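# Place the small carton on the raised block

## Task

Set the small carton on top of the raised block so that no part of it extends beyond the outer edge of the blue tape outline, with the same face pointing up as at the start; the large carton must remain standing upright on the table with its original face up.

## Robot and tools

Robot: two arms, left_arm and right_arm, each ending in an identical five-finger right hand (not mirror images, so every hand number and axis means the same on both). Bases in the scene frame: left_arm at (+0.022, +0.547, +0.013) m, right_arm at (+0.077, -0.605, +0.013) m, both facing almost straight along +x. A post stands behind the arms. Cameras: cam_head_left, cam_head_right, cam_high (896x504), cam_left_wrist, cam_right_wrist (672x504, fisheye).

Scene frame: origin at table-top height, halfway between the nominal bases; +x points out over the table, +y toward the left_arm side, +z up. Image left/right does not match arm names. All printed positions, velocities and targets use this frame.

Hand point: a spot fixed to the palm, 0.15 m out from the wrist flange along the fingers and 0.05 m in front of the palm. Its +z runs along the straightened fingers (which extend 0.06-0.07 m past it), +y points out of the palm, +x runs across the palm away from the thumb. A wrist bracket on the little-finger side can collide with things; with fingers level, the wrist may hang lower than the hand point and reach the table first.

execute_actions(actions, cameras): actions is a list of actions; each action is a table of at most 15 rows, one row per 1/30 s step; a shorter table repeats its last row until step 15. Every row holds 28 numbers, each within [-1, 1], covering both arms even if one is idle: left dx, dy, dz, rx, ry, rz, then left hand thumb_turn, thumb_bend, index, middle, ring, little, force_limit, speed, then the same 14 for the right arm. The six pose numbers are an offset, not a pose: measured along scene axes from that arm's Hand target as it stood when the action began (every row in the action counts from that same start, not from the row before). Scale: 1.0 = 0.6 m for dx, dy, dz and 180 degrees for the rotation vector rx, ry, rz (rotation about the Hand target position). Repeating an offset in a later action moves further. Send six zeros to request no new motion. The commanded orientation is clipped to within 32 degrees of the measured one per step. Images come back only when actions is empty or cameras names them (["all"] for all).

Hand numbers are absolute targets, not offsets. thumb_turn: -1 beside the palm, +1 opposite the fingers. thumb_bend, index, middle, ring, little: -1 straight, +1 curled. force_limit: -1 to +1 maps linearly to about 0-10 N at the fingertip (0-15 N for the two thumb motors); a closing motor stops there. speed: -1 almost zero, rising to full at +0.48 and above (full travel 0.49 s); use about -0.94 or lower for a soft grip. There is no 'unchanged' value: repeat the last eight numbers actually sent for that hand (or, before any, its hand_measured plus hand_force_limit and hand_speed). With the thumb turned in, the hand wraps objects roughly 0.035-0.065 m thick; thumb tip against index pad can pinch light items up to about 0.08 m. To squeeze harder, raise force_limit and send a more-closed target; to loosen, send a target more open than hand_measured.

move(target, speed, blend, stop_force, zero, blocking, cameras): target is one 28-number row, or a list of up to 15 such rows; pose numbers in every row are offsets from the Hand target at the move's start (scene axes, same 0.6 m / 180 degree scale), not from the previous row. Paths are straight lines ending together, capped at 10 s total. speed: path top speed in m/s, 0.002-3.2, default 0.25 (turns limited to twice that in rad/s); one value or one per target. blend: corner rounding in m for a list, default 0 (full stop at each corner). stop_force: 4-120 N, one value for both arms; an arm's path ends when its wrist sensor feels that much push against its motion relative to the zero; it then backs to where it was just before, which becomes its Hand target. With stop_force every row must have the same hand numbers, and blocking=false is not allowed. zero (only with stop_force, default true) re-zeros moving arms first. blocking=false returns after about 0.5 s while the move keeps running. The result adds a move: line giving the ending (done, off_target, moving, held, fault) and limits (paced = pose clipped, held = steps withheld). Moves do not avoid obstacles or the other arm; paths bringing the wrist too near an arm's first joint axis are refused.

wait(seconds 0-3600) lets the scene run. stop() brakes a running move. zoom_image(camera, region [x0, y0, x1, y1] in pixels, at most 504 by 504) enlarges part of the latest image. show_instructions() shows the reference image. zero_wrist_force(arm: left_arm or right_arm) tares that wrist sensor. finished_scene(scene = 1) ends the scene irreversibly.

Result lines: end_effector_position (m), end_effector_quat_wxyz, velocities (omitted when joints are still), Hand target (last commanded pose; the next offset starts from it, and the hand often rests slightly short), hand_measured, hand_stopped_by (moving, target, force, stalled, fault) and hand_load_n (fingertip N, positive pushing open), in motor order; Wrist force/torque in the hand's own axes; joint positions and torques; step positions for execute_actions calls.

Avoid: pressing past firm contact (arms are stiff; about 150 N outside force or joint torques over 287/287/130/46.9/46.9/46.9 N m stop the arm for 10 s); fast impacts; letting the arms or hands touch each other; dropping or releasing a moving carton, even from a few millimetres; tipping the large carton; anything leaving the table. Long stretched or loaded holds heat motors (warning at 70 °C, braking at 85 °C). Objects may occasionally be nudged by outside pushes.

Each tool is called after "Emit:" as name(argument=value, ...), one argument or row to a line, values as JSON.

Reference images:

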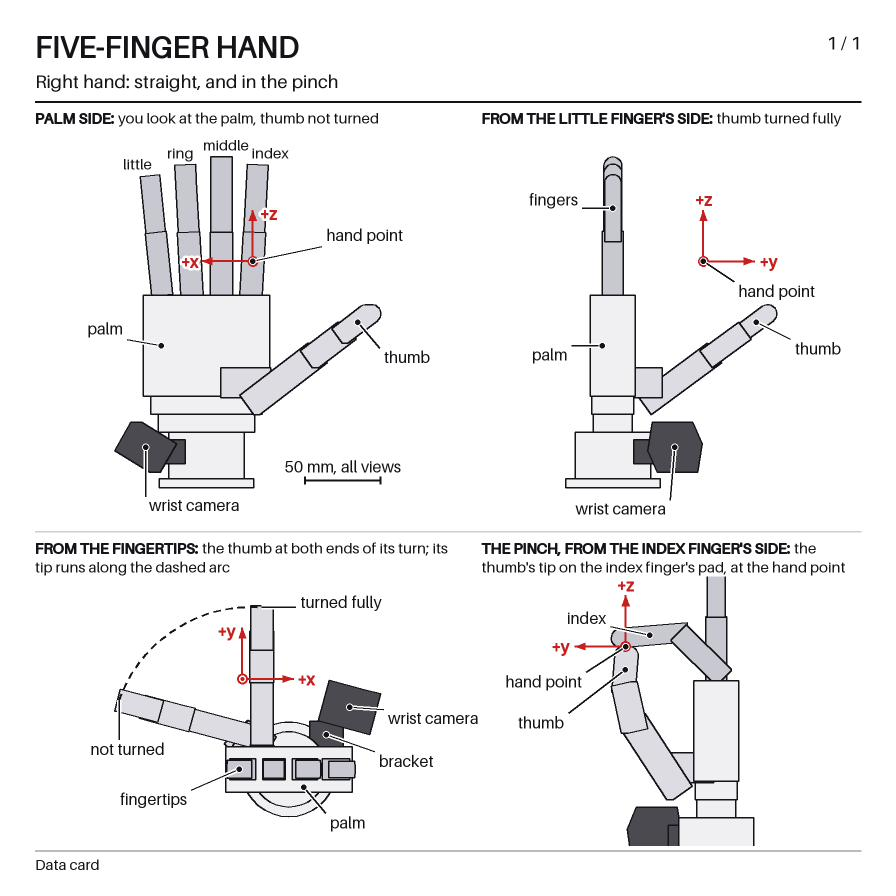

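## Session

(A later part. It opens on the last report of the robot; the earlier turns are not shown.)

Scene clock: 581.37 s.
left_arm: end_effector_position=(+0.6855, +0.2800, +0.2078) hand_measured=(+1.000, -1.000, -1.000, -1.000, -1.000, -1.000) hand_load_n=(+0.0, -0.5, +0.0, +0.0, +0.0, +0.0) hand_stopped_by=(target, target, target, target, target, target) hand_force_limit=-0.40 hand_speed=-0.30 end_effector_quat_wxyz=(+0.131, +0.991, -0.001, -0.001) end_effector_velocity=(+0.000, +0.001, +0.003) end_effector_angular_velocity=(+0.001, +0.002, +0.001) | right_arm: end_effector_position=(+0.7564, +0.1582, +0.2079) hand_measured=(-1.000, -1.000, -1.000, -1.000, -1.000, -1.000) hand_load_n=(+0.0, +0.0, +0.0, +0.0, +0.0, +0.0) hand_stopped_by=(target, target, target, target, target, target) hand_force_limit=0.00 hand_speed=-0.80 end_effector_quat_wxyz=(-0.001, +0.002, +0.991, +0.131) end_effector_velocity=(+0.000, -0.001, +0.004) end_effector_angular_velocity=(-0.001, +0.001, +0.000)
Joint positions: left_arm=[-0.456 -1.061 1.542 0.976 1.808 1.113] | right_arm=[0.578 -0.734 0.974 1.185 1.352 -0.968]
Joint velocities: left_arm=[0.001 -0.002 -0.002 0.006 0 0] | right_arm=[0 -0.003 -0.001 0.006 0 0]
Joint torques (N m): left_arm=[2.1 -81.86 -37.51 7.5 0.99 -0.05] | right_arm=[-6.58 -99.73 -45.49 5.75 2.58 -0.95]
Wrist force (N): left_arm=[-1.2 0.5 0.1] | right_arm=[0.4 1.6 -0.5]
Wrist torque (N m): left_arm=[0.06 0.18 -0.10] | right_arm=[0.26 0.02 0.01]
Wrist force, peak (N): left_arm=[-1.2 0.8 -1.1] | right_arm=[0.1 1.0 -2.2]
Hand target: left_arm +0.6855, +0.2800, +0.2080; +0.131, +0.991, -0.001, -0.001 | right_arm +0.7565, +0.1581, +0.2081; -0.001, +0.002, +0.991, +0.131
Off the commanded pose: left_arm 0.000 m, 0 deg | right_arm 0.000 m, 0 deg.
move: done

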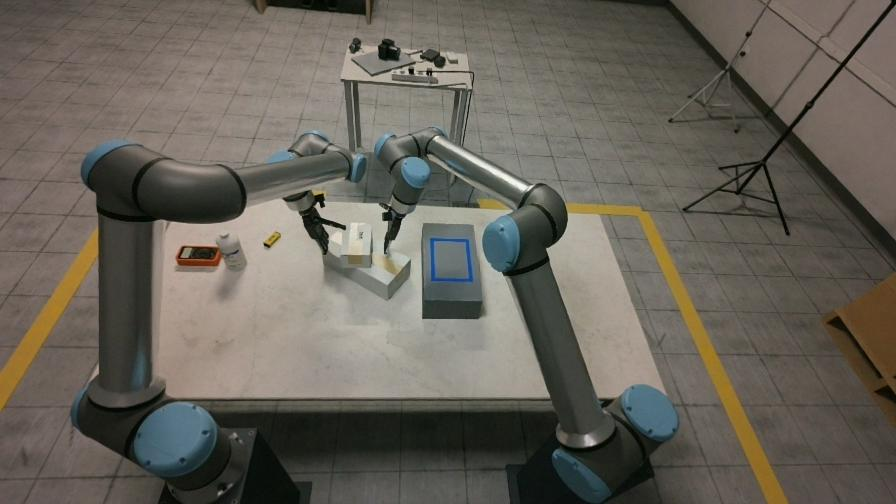

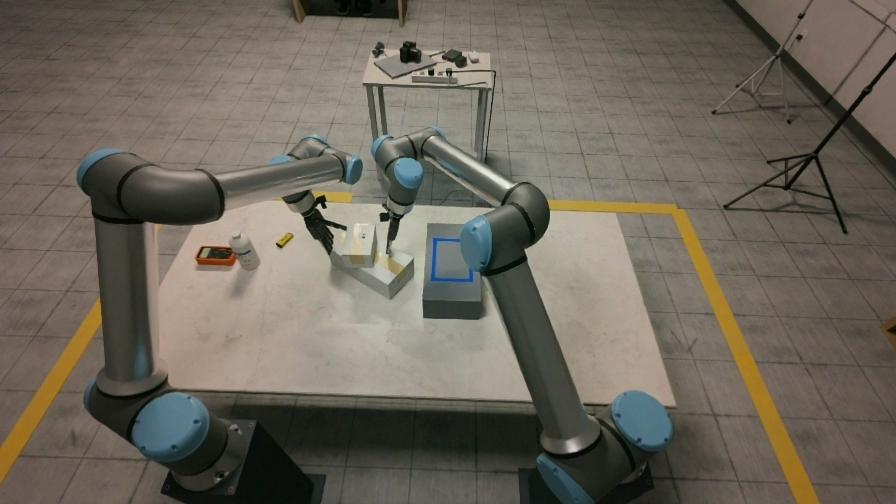

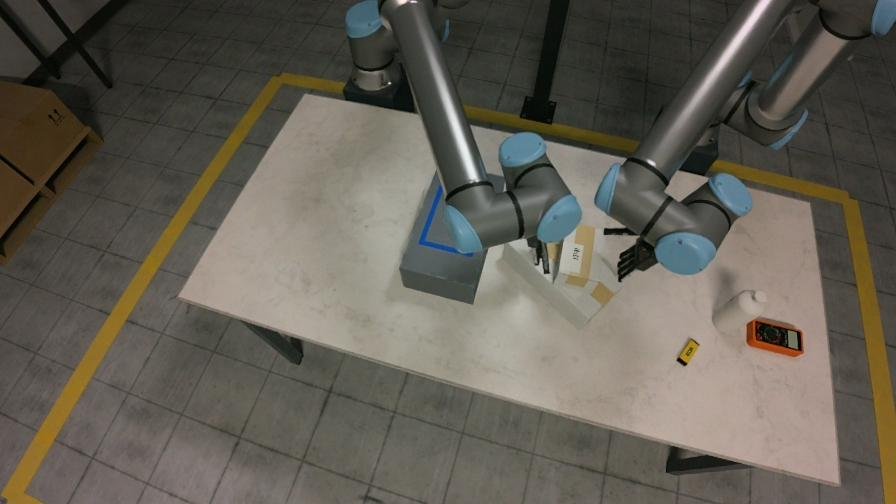

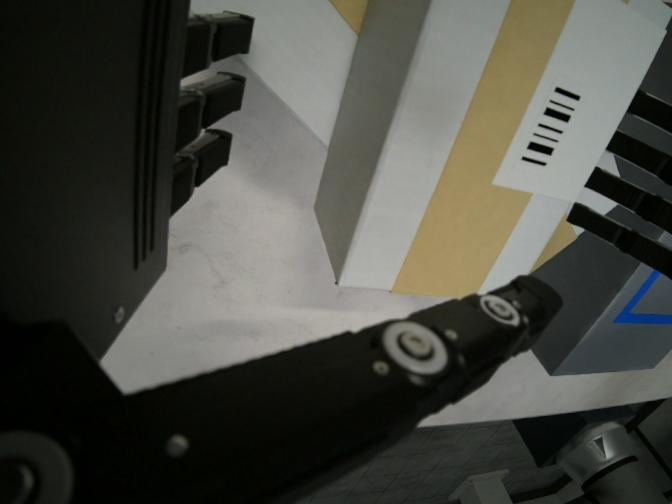

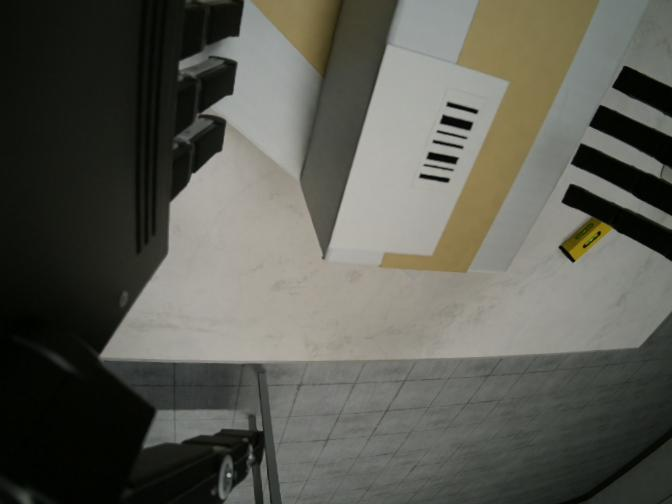

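Emit:
move(
  target=[0,-0.075,0,0,0,0,1,-1,-1,-1,-1,-1,-0.4,-0.3,0,0.055,0,0,0,0,-1,-1,-1,-1,-1,-1,0,-0.8],
  speed=0.03,
  cameras=["all"],
)

Emit:
zoom_image(
  camera="cam_head_left",
  region=[310, 190, 430, 310],
)

Emit:
zoom_image(
  camera="cam_high",
  region=[520, 200, 640, 300],
)

Scene clock: 586.23 s.
left_arm: end_effector_position=(+0.6856, +0.2530, +0.2080) hand_measured=(+1.000, -1.000, -1.000, -1.000, -1.000, -1.000) hand_load_n=(+0.0, +0.0, +0.0, +0.0, +0.5, +0.0) hand_stopped_by=(target, target, target, target, target, target) hand_force_limit=-0.40 hand_speed=-0.30 end_effector_quat_wxyz=(+0.131, +0.991, -0.001, -0.001) | right_arm: end_effector_position=(+0.7564, +0.1772, +0.2080) hand_measured=(-1.000, -1.000, -1.000, -1.000, -1.000, -1.000) hand_load_n=(+0.0, +0.0, +0.0, +0.0, +0.0, +0.0) hand_stopped_by=(target, target, target, target, target, target) hand_force_limit=0.00 hand_speed=-0.80 end_effector_quat_wxyz=(-0.001, +0.002, +0.991, +0.131)
Joint positions: left_arm=[-0.491 -1.053 1.528 0.974 1.804 1.077] | right_arm=[0.596 -0.708 0.925 1.204 1.354 -0.95]
Joint torques (N m): left_arm=[6.67 -82.14 -22.53 1.35 -0.66 3.48] | right_arm=[-12.15 -97.88 -33.84 0.99 1.1 -2.55]
Wrist force (N): left_arm=[-1.6 0.3 0.0] | right_arm=[0.2 1.2 -0.6]
Wrist torque (N m): left_arm=[0.04 0.24 -0.20] | right_arm=[0.23 0.02 0.00]
Wrist force, peak (N): left_arm=[-1.3 1.4 0.0] | right_arm=[0.2 1.8 -0.9]
Hand target: left_arm +0.6855, +0.2530, +0.2080; +0.131, +0.991, -0.001, -0.001 (not the last commanded pose) | right_arm +0.7565, +0.1772, +0.2081; -0.001, +0.002, +0.991, +0.131 (not the last commanded pose)
Off the commanded pose: left_arm 0.018 m, 0 deg | right_arm 0.014 m, 0 deg.
move: held (left_arm, right_arm; a check stopped the path); limits=held
pose unreachable (left arm): on one or more control steps of this call, first in action 0 (counted from 0), this arm could not follow its commanded pose, so it was not sent that pose on those steps. It may still have moved: this result reports where it is.
cause: moving toward the commanded pose would bring a part of the arm too close to another arm (a part of this arm just beyond joint 3 (elbow) and a part of the right arm just beyond its joint 4 (wrist 1), at the place that arm was heading or pushing toward when its own hold began).
pose unreachable (right arm): on one or more control steps of this call, first in action 0 (counted from 0), this arm could not follow its commanded pose, so it was not sent that pose on those steps. It may still have moved: this result reports where it is.
cause: moving toward the commanded pose would bring a part of the arm too close to another arm (a part of this arm just beyond joint 4 (wrist 1) and a part of the left arm just beyond its joint 3 (elbow), along the way the arms are being sent, or toward where that arm still pushes).

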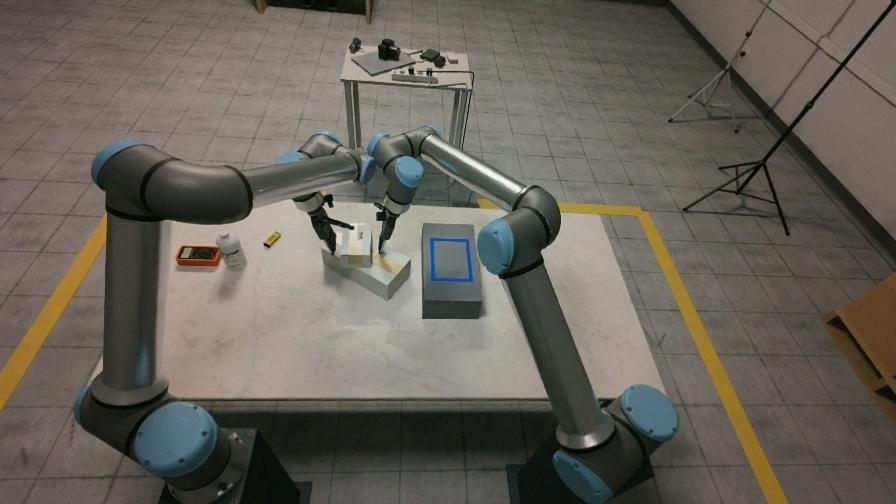

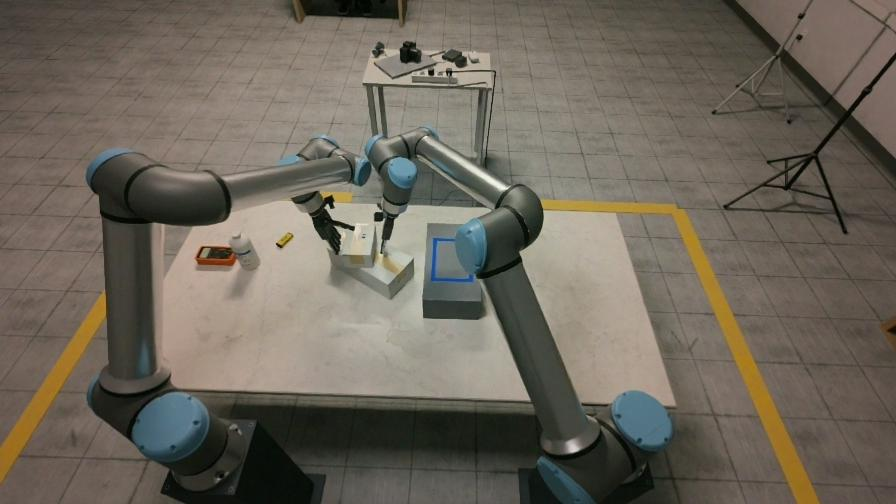

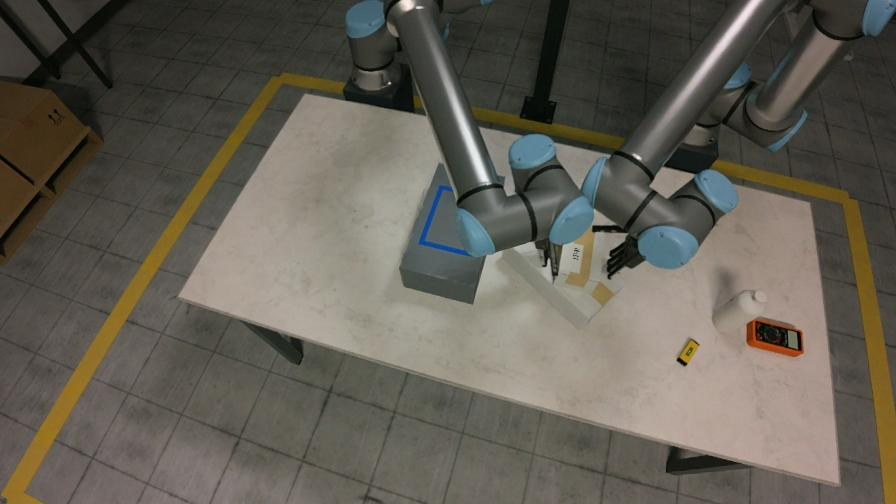

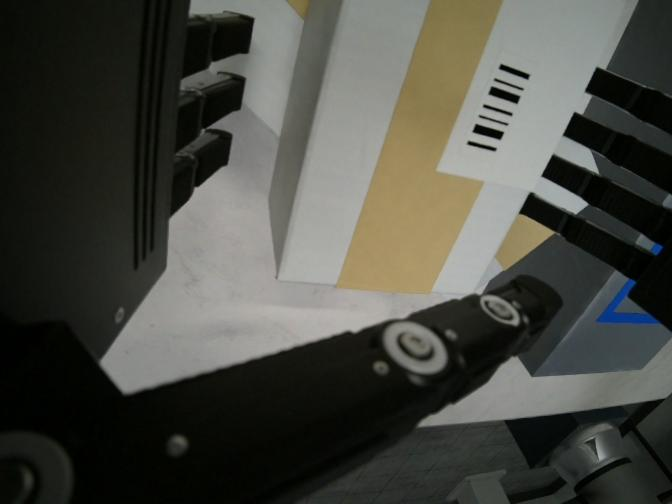

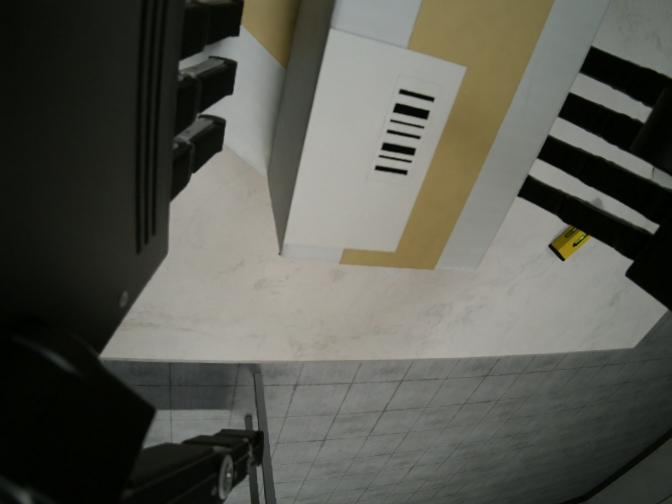

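Scaled by 4.200 from the camera's image (finer frame: 1280x720).

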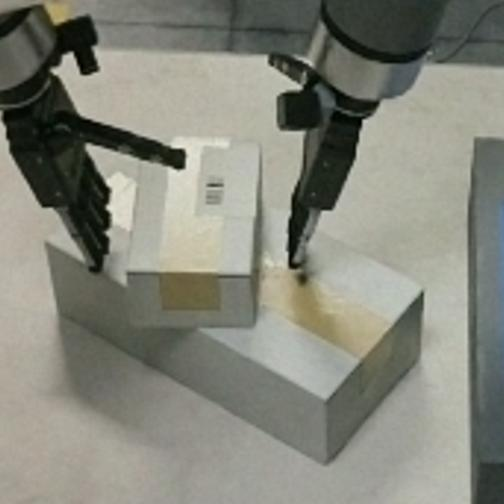

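Scaled by 4.200 from the camera's image (finer frame: 1280x720).

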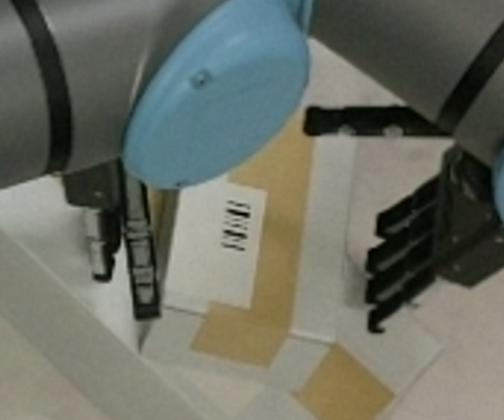

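Emit:
move(
  target=[
    [0,0.025,0.015,0,0,0,1,-1,-1,-1,-1,-1,-0.4,-0.3,0,-0.025,0.015,0,0,0,-1,-1,-1,-1,-1,-1,0,-0.8],
    [0,0.025,0.015,-0.0833,0,0,1,-1,-1,-1,-1,-1,-0.4,-0.3,0,-0.025,0.015,0.0833,0,0,-1,-1,-1,-1,-1,-1,0,-0.8],
  ],
  speed=0.08,
  cameras=["all"],
)

Emit:
zoom_image(
  camera="cam_head_left",
  region=[310, 190, 430, 310],
)

Scene clock: 601.87 s.
left_arm: end_effector_position=(+0.6855, +0.2681, +0.2169) hand_measured=(+1.000, -1.000, -1.000, -1.000, -1.000, -1.000) hand_load_n=(+0.0, +0.0, +0.0, -0.5, +0.0, +0.0) hand_stopped_by=(target, target, target, target, target, target) hand_force_limit=-0.40 hand_speed=-0.30 end_effector_quat_wxyz=(+0.259, +0.966, -0.001, -0.001) | right_arm: end_effector_position=(+0.7566, +0.1620, +0.2171) hand_measured=(-1.000, -1.000, -1.000, -1.000, -1.000, -1.000) hand_load_n=(+0.0, +0.0, +0.0, +0.0, +0.0, +0.0) hand_stopped_by=(target, target, target, target, target, target) hand_force_limit=0.00 hand_speed=-0.80 end_effector_quat_wxyz=(-0.001, +0.002, +0.966, +0.259)
Joint positions: left_arm=[-0.394 -1.059 1.58 0.838 2.054 1.137] | right_arm=[0.525 -0.801 1.123 0.965 1.123 -0.972]
Joint torques (N m): left_arm=[-10.44 -73.28 -36.64 7.43 -2.85 -1.57] | right_arm=[15.37 -78.36 -43.39 5.47 2.62 1.22]
Wrist force (N): left_arm=[-1.7 0.5 -0.2] | right_arm=[0.1 1.3 -0.1]
Wrist torque (N m): left_arm=[0.04 0.25 -0.22] | right_arm=[0.10 0.11 -0.08]
Wrist force, peak (N): left_arm=[-1.8 0.5 -0.2] | right_arm=[0.3 2.5 -0.1]
Hand target: left_arm +0.6855, +0.2680, +0.2170; +0.259, +0.966, -0.001, -0.001 | right_arm +0.7565, +0.1622, +0.2171; -0.001, +0.002, +0.966, +0.259
Off the commanded pose: left_arm 0.000 m, 0 deg | right_arm 0.000 m, 0 deg.
move: done

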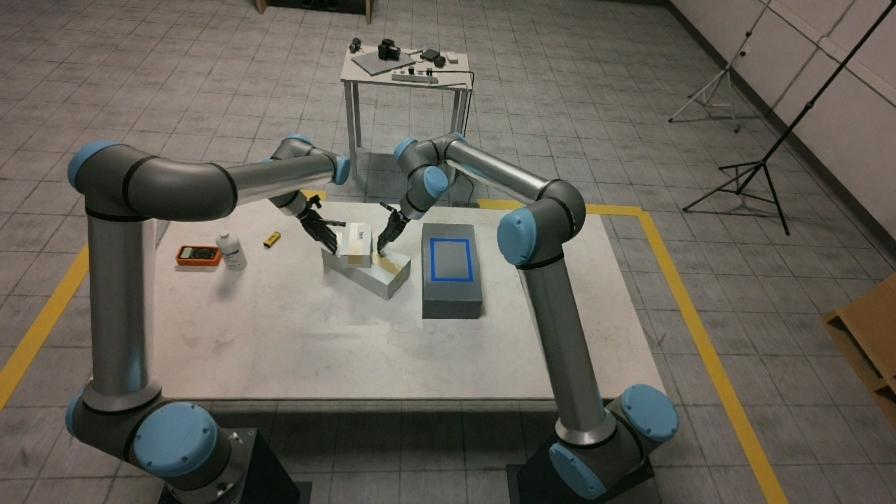

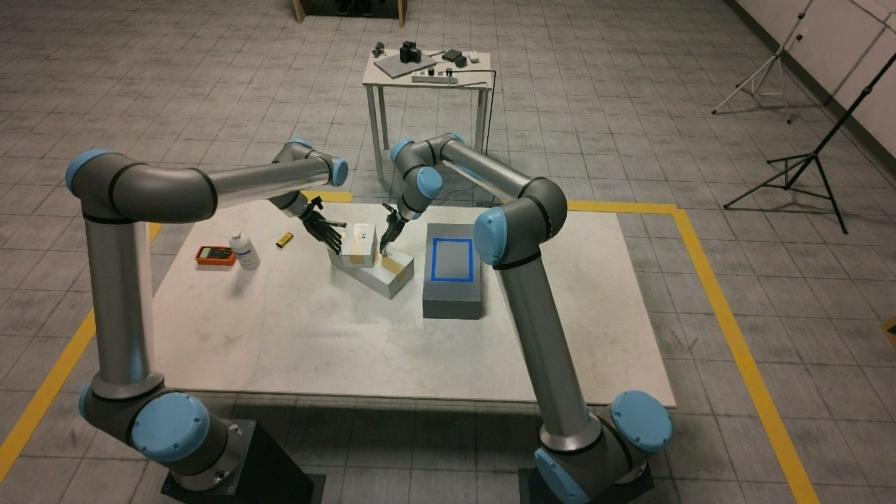

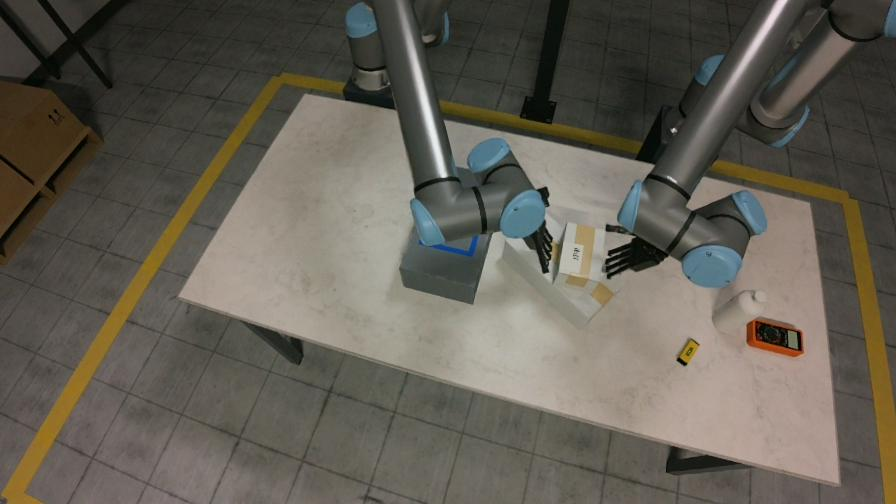

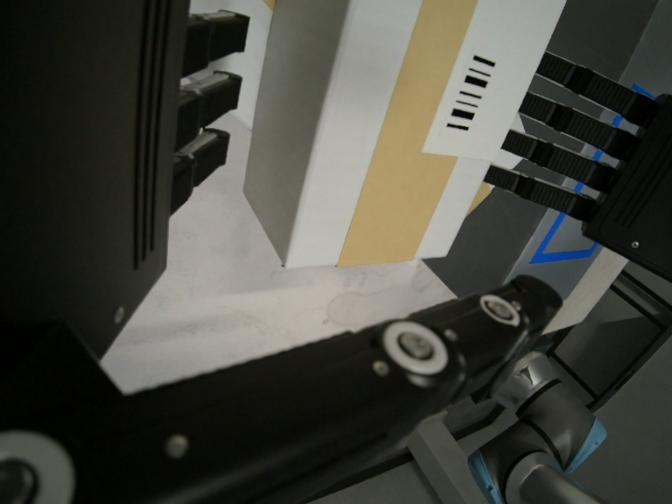

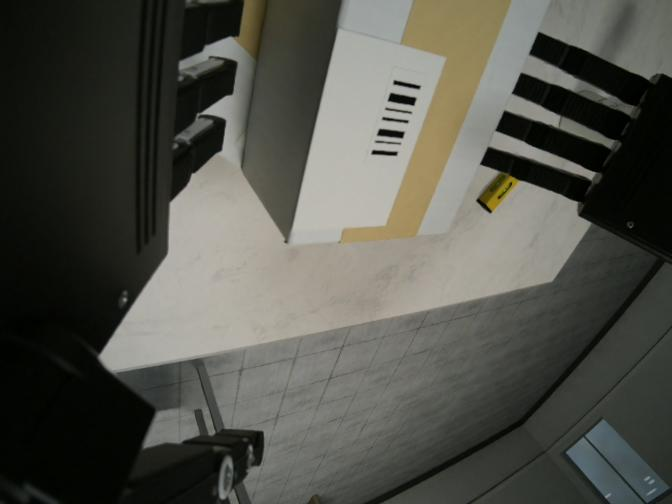

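Scaled by 4.200 from the camera's image (finer frame: 1280x720).

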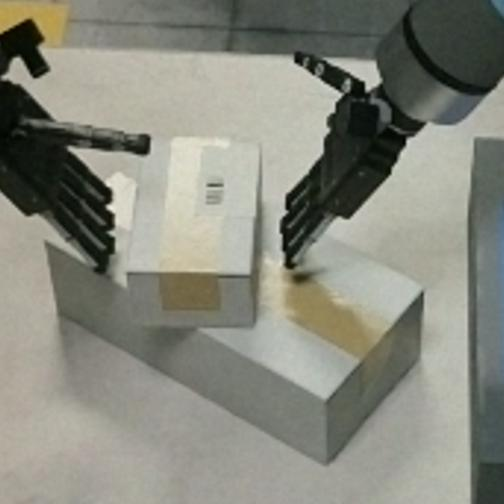

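Emit:
move(
  target=[0,-0.05,0,0,0,0,1,-1,-1,-1,-1,-1,-0.4,-0.3,0,0.05,0,0,0,0,-1,-1,-1,-1,-1,-1,0,-0.8],
  speed=0.008,
  stop_force=4,
  cameras=["all"],
)

Emit:
zoom_image(
  camera="cam_head_left",
  region=[310, 190, 430, 310],
)

Scene clock: 608.87 s.
left_arm: end_effector_position=(+0.6855, +0.2497, +0.2170) hand_measured=(+1.000, -1.000, -1.000, -1.000, -1.000, -1.000) hand_load_n=(+0.0, +0.0, +0.0, +0.5, +0.0, +0.0) hand_stopped_by=(target, target, target, target, target, target) hand_force_limit=-0.40 hand_speed=-0.30 end_effector_quat_wxyz=(+0.259, +0.966, -0.001, -0.001) | right_arm: end_effector_position=(+0.7565, +0.1805, +0.2171) hand_measured=(-1.000, -1.000, -1.000, -1.000, -1.000, -1.000) hand_load_n=(+0.0, +0.0, +0.0, +0.0, +0.0, +0.0) hand_stopped_by=(target, target, target, target, target, target) hand_force_limit=0.00 hand_speed=-0.80 end_effector_quat_wxyz=(-0.001, +0.002, +0.966, +0.259)
Joint positions: left_arm=[-0.419 -1.057 1.573 0.83 2.049 1.11] | right_arm=[0.544 -0.78 1.084 0.975 1.129 -0.953]
Joint torques (N m): left_arm=[6.96 -71.56 -22.09 6.32 3.52 3.18] | right_arm=[-9.27 -97.57 -29.9 0.14 -5.18 -2.67]
Wrist force (N): left_arm=[-3.2 -2.0 -3.5] | right_arm=[-1.6 -1.3 -3.7]
Wrist torque (N m): left_arm=[0.38 0.22 -0.20] | right_arm=[0.55 0.06 -0.20]
Wrist force, peak (N): left_arm=[-3.0 -4.1 -4.9] | right_arm=[-1.2 -3.9 -5.7]
Hand target: left_arm +0.6855, +0.2498, +0.2170; +0.259, +0.966, -0.001, -0.001 (not the last commanded pose) | right_arm +0.7565, +0.1805, +0.2171; -0.001, +0.002, +0.966, +0.259 (not the last commanded pose)
Off the commanded pose: left_arm 0.012 m, 0 deg | right_arm 0.012 m, 0 deg.
move: contact (left_arm, right_arm)

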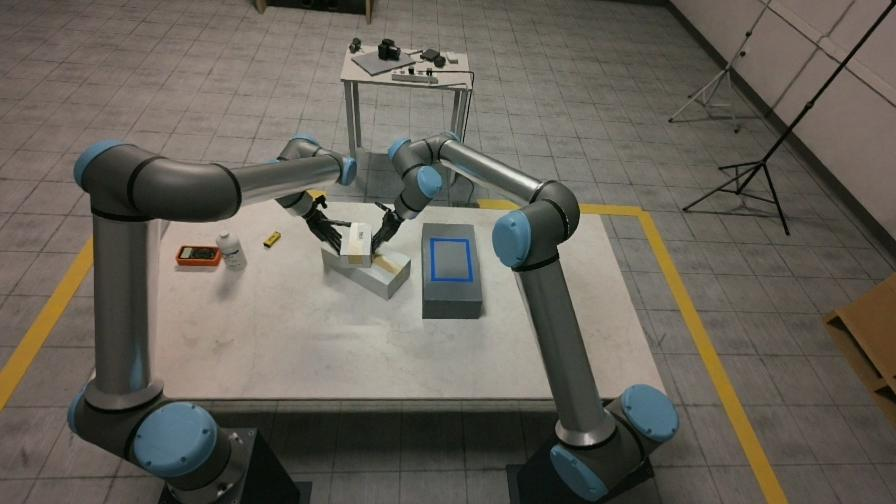

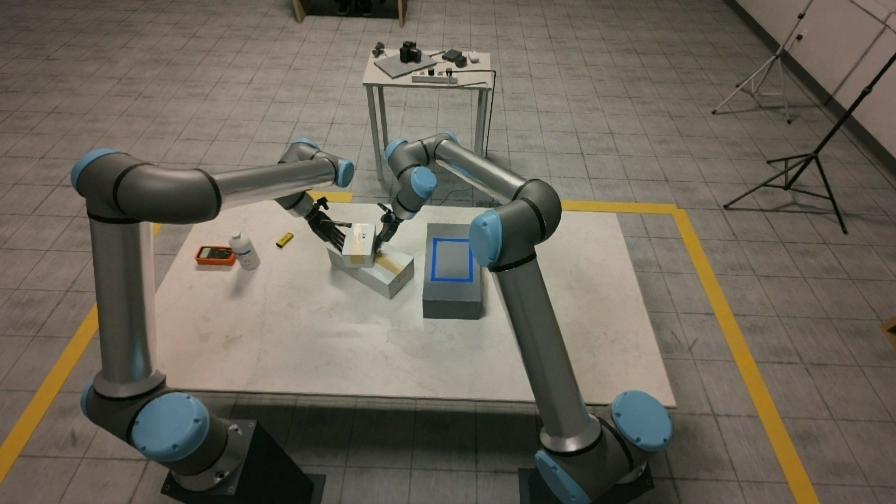

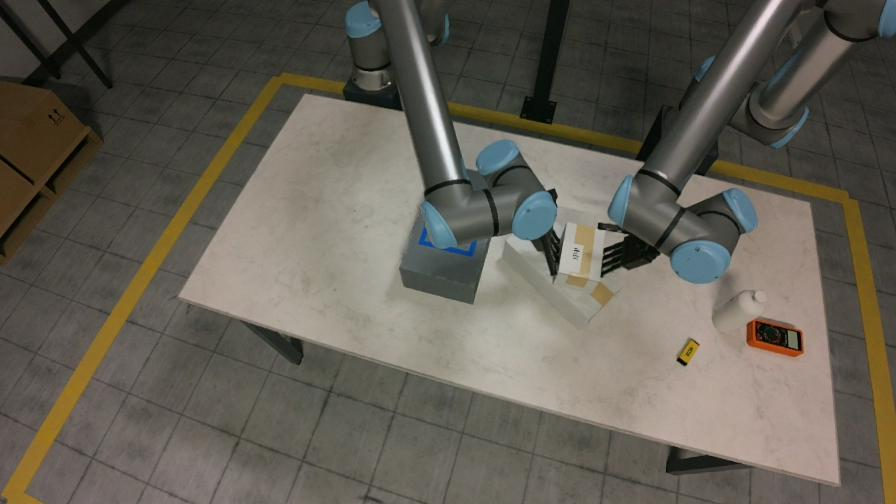

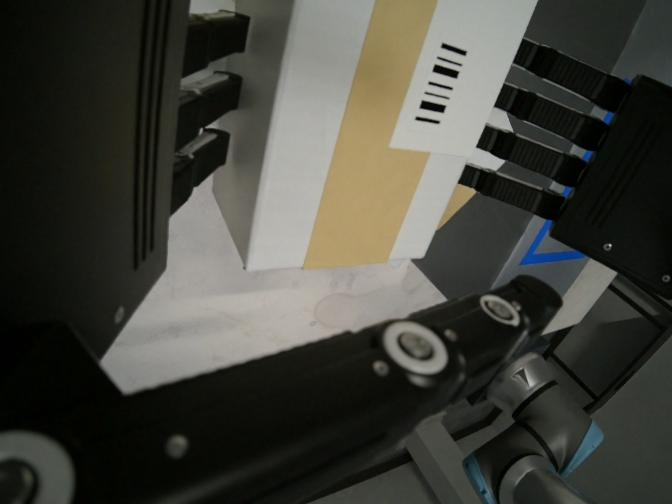

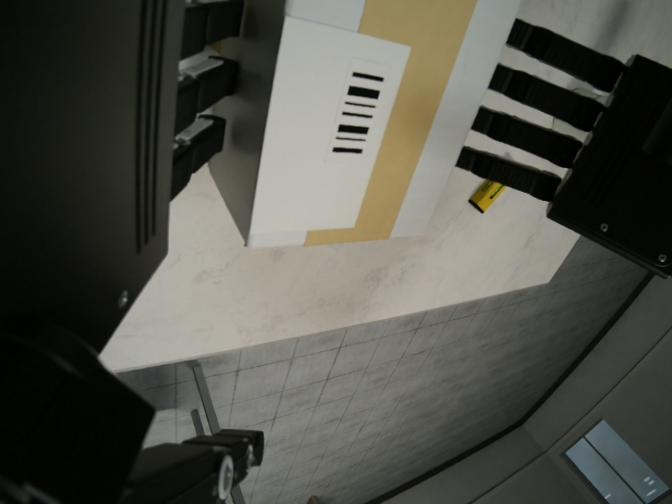

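Scaled by 4.200 from the camera's image (finer frame: 1280x720).

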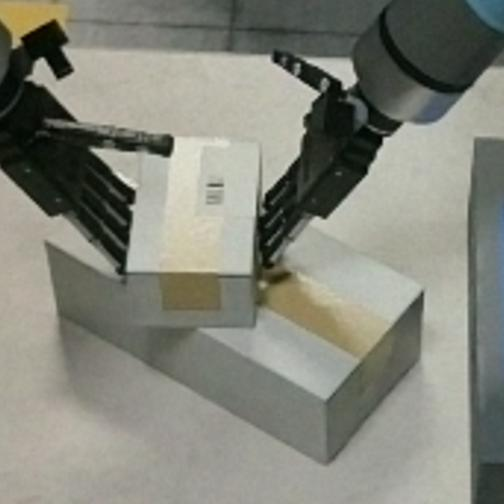

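Emit:
move(
  target=[0,0,0,0,0,0,1,-1,-0.8,-1,-0.8,-0.75,-0.6,-0.95,0,0,0,0,0,0,-1,-1,-0.8,-1,-0.8,-0.75,-0.6,-0.95],
  cameras=["cam_head_left", "cam_left_wrist", "cam_right_wrist"],
)

Scene clock: 614.23 s.
left_arm: end_effector_position=(+0.6855, +0.2498, +0.2170) hand_measured=(+1.000, -1.000, -0.950, -1.000, -0.964, -0.898) hand_load_n=(+0.0, -0.5, +2.0, +0.0, +3.5, +3.0) hand_stopped_by=(target, target, force, target, force, force) hand_force_limit=-0.60 hand_speed=-0.95 end_effector_quat_wxyz=(+0.259, +0.966, -0.001, -0.001) | right_arm: end_effector_position=(+0.7565, +0.1805, +0.2171) hand_measured=(-1.000, -1.000, -0.950, -1.000, -0.964, -0.902) hand_load_n=(+0.0, +0.0, +2.5, +0.0, +2.5, +2.0) hand_stopped_by=(target, target, force, target, force, force) hand_force_limit=-0.60 hand_speed=-0.95 end_effector_quat_wxyz=(-0.001, +0.002, +0.966, +0.259)
Joint positions: left_arm=[-0.419 -1.057 1.573 0.83 2.049 1.11] | right_arm=[0.544 -0.78 1.084 0.975 1.129 -0.953]
Joint torques (N m): left_arm=[2.85 -76.34 -25.37 5.9 4.06 3.12] | right_arm=[-4.02 -96.79 -33.31 0.17 -5.21 -2.49]
Wrist force (N): left_arm=[-2.4 -6.8 -3.3] | right_arm=[-0.9 -5.6 -4.1]
Wrist torque (N m): left_arm=[0.63 0.24 -0.35] | right_arm=[0.85 0.11 -0.33]
Wrist force, peak (N): left_arm=[-2.1 -7.3 -2.7] | right_arm=[-1.0 -6.1 -3.8]
Hand target: left_arm +0.6855, +0.2498, +0.2170; +0.259, +0.966, -0.001, -0.001 | right_arm +0.7565, +0.1805, +0.2171; -0.001, +0.002, +0.966, +0.259
Off the commanded pose: left_arm 0.000 m, 0 deg | right_arm 0.000 m, 0 deg.
move: done

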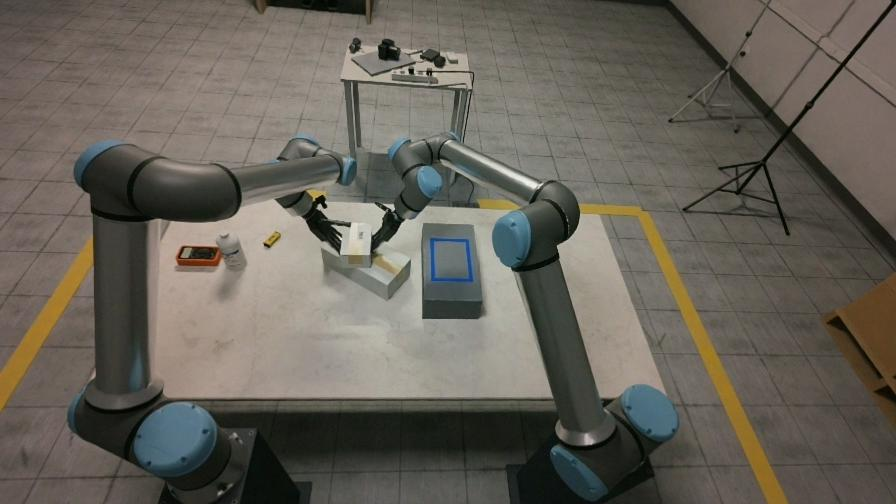

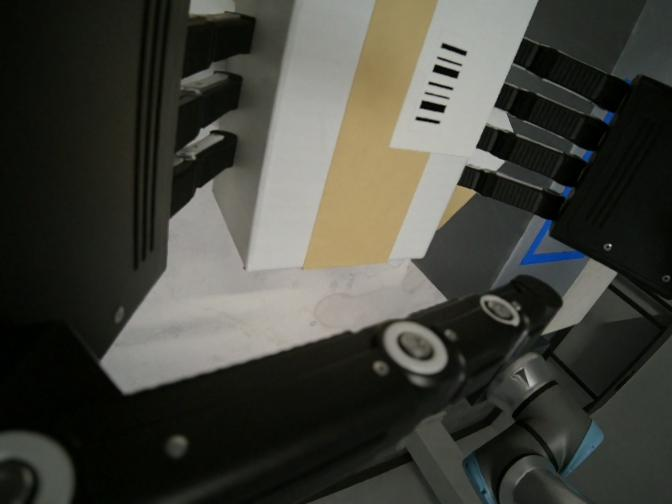

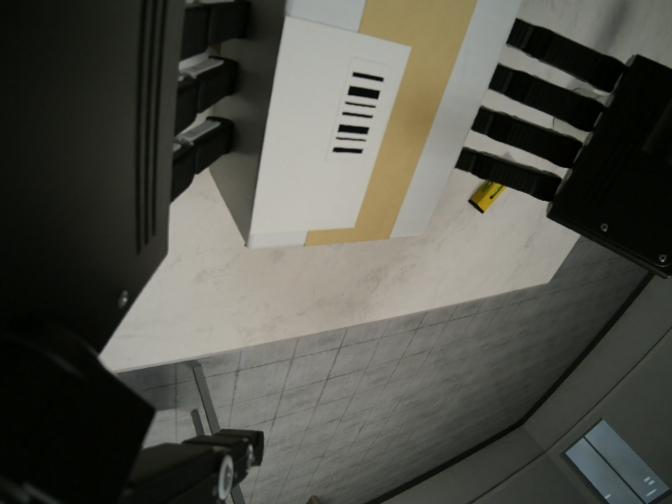

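Emit:
move(
  target=[0,0,0.0167,0,0,0,1,-1,-0.8,-1,-0.8,-0.75,-0.6,-0.95,0,0,0.0167,0,0,0,-1,-1,-0.8,-1,-0.8,-0.75,-0.6,-0.95],
  speed=0.01,
  cameras=["cam_head_left", "cam_left_wrist", "cam_right_wrist"],
)

Emit:
zoom_image(
  camera="cam_head_left",
  region=[310, 190, 430, 310],
)

Scene clock: 617.63 s.
left_arm: end_effector_position=(+0.6855, +0.2497, +0.2272) hand_measured=(+1.000, -1.000, -0.950, -1.000, -0.964, -0.898) hand_load_n=(+0.0, +0.0, +2.0, +0.0, +3.5, +3.0) hand_stopped_by=(target, target, force, target, force, force) hand_force_limit=-0.60 hand_speed=-0.95 end_effector_quat_wxyz=(+0.259, +0.966, -0.001, -0.001) | right_arm: end_effector_position=(+0.7565, +0.1805, +0.2272) hand_measured=(-1.000, -1.000, -0.950, -1.000, -0.964, -0.902) hand_load_n=(+0.0, +0.0, +2.5, +0.0, +2.5, +2.0) hand_stopped_by=(target, target, force, target, force, force) hand_force_limit=-0.60 hand_speed=-0.95 end_effector_quat_wxyz=(-0.001, +0.002, +0.966, +0.259)
Joint positions: left_arm=[-0.419 -1.065 1.566 0.845 2.049 1.11] | right_arm=[0.544 -0.785 1.076 0.989 1.129 -0.953]
Joint torques (N m): left_arm=[-7.47 -69.5 -34.93 3.31 3.83 3.14] | right_arm=[6.21 -92.3 -41.26 1.73 -5.21 -1.52]
Wrist force (N): left_arm=[-2.3 -7.3 -2.3] | right_arm=[-0.6 -6.5 -2.4]
Wrist torque (N m): left_arm=[0.64 0.22 -0.36] | right_arm=[0.80 0.13 -0.33]
Wrist force, peak (N): left_arm=[-2.1 -8.1 -1.4] | right_arm=[-0.8 -7.4 -1.7]
Hand target: left_arm +0.6855, +0.2498, +0.2271; +0.259, +0.966, -0.001, -0.001 | right_arm +0.7565, +0.1805, +0.2271; -0.001, +0.002, +0.966, +0.259
Off the commanded pose: left_arm 0.000 m, 0 deg | right_arm 0.000 m, 0 deg.
move: done

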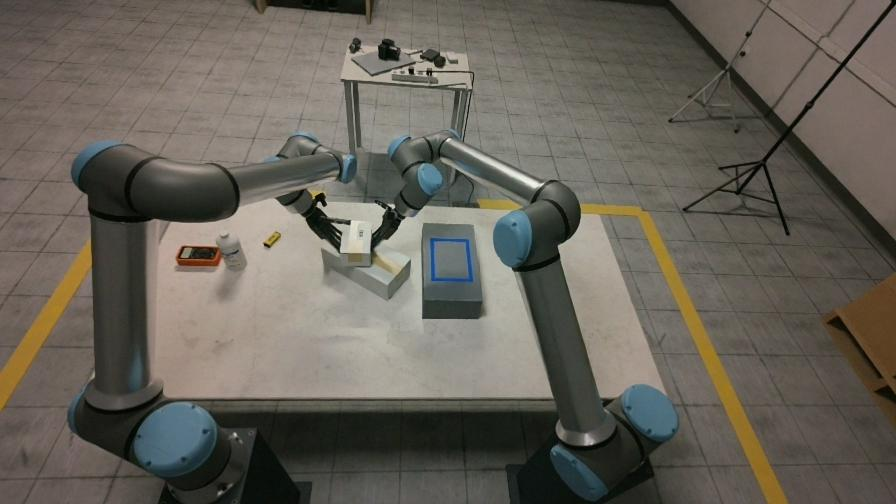

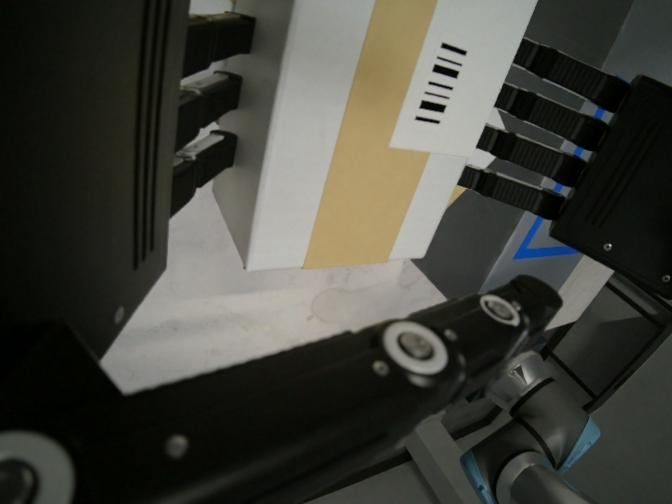

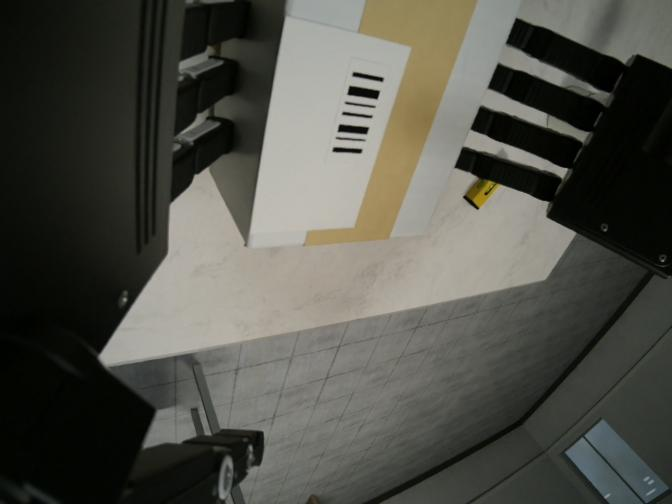

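Scaled by 4.200 from the camera's image (finer frame: 1280x720).

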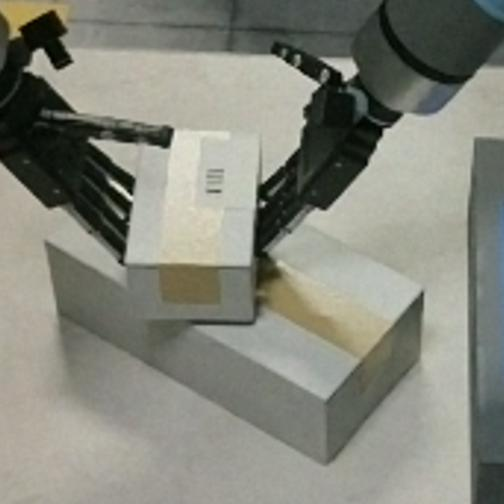

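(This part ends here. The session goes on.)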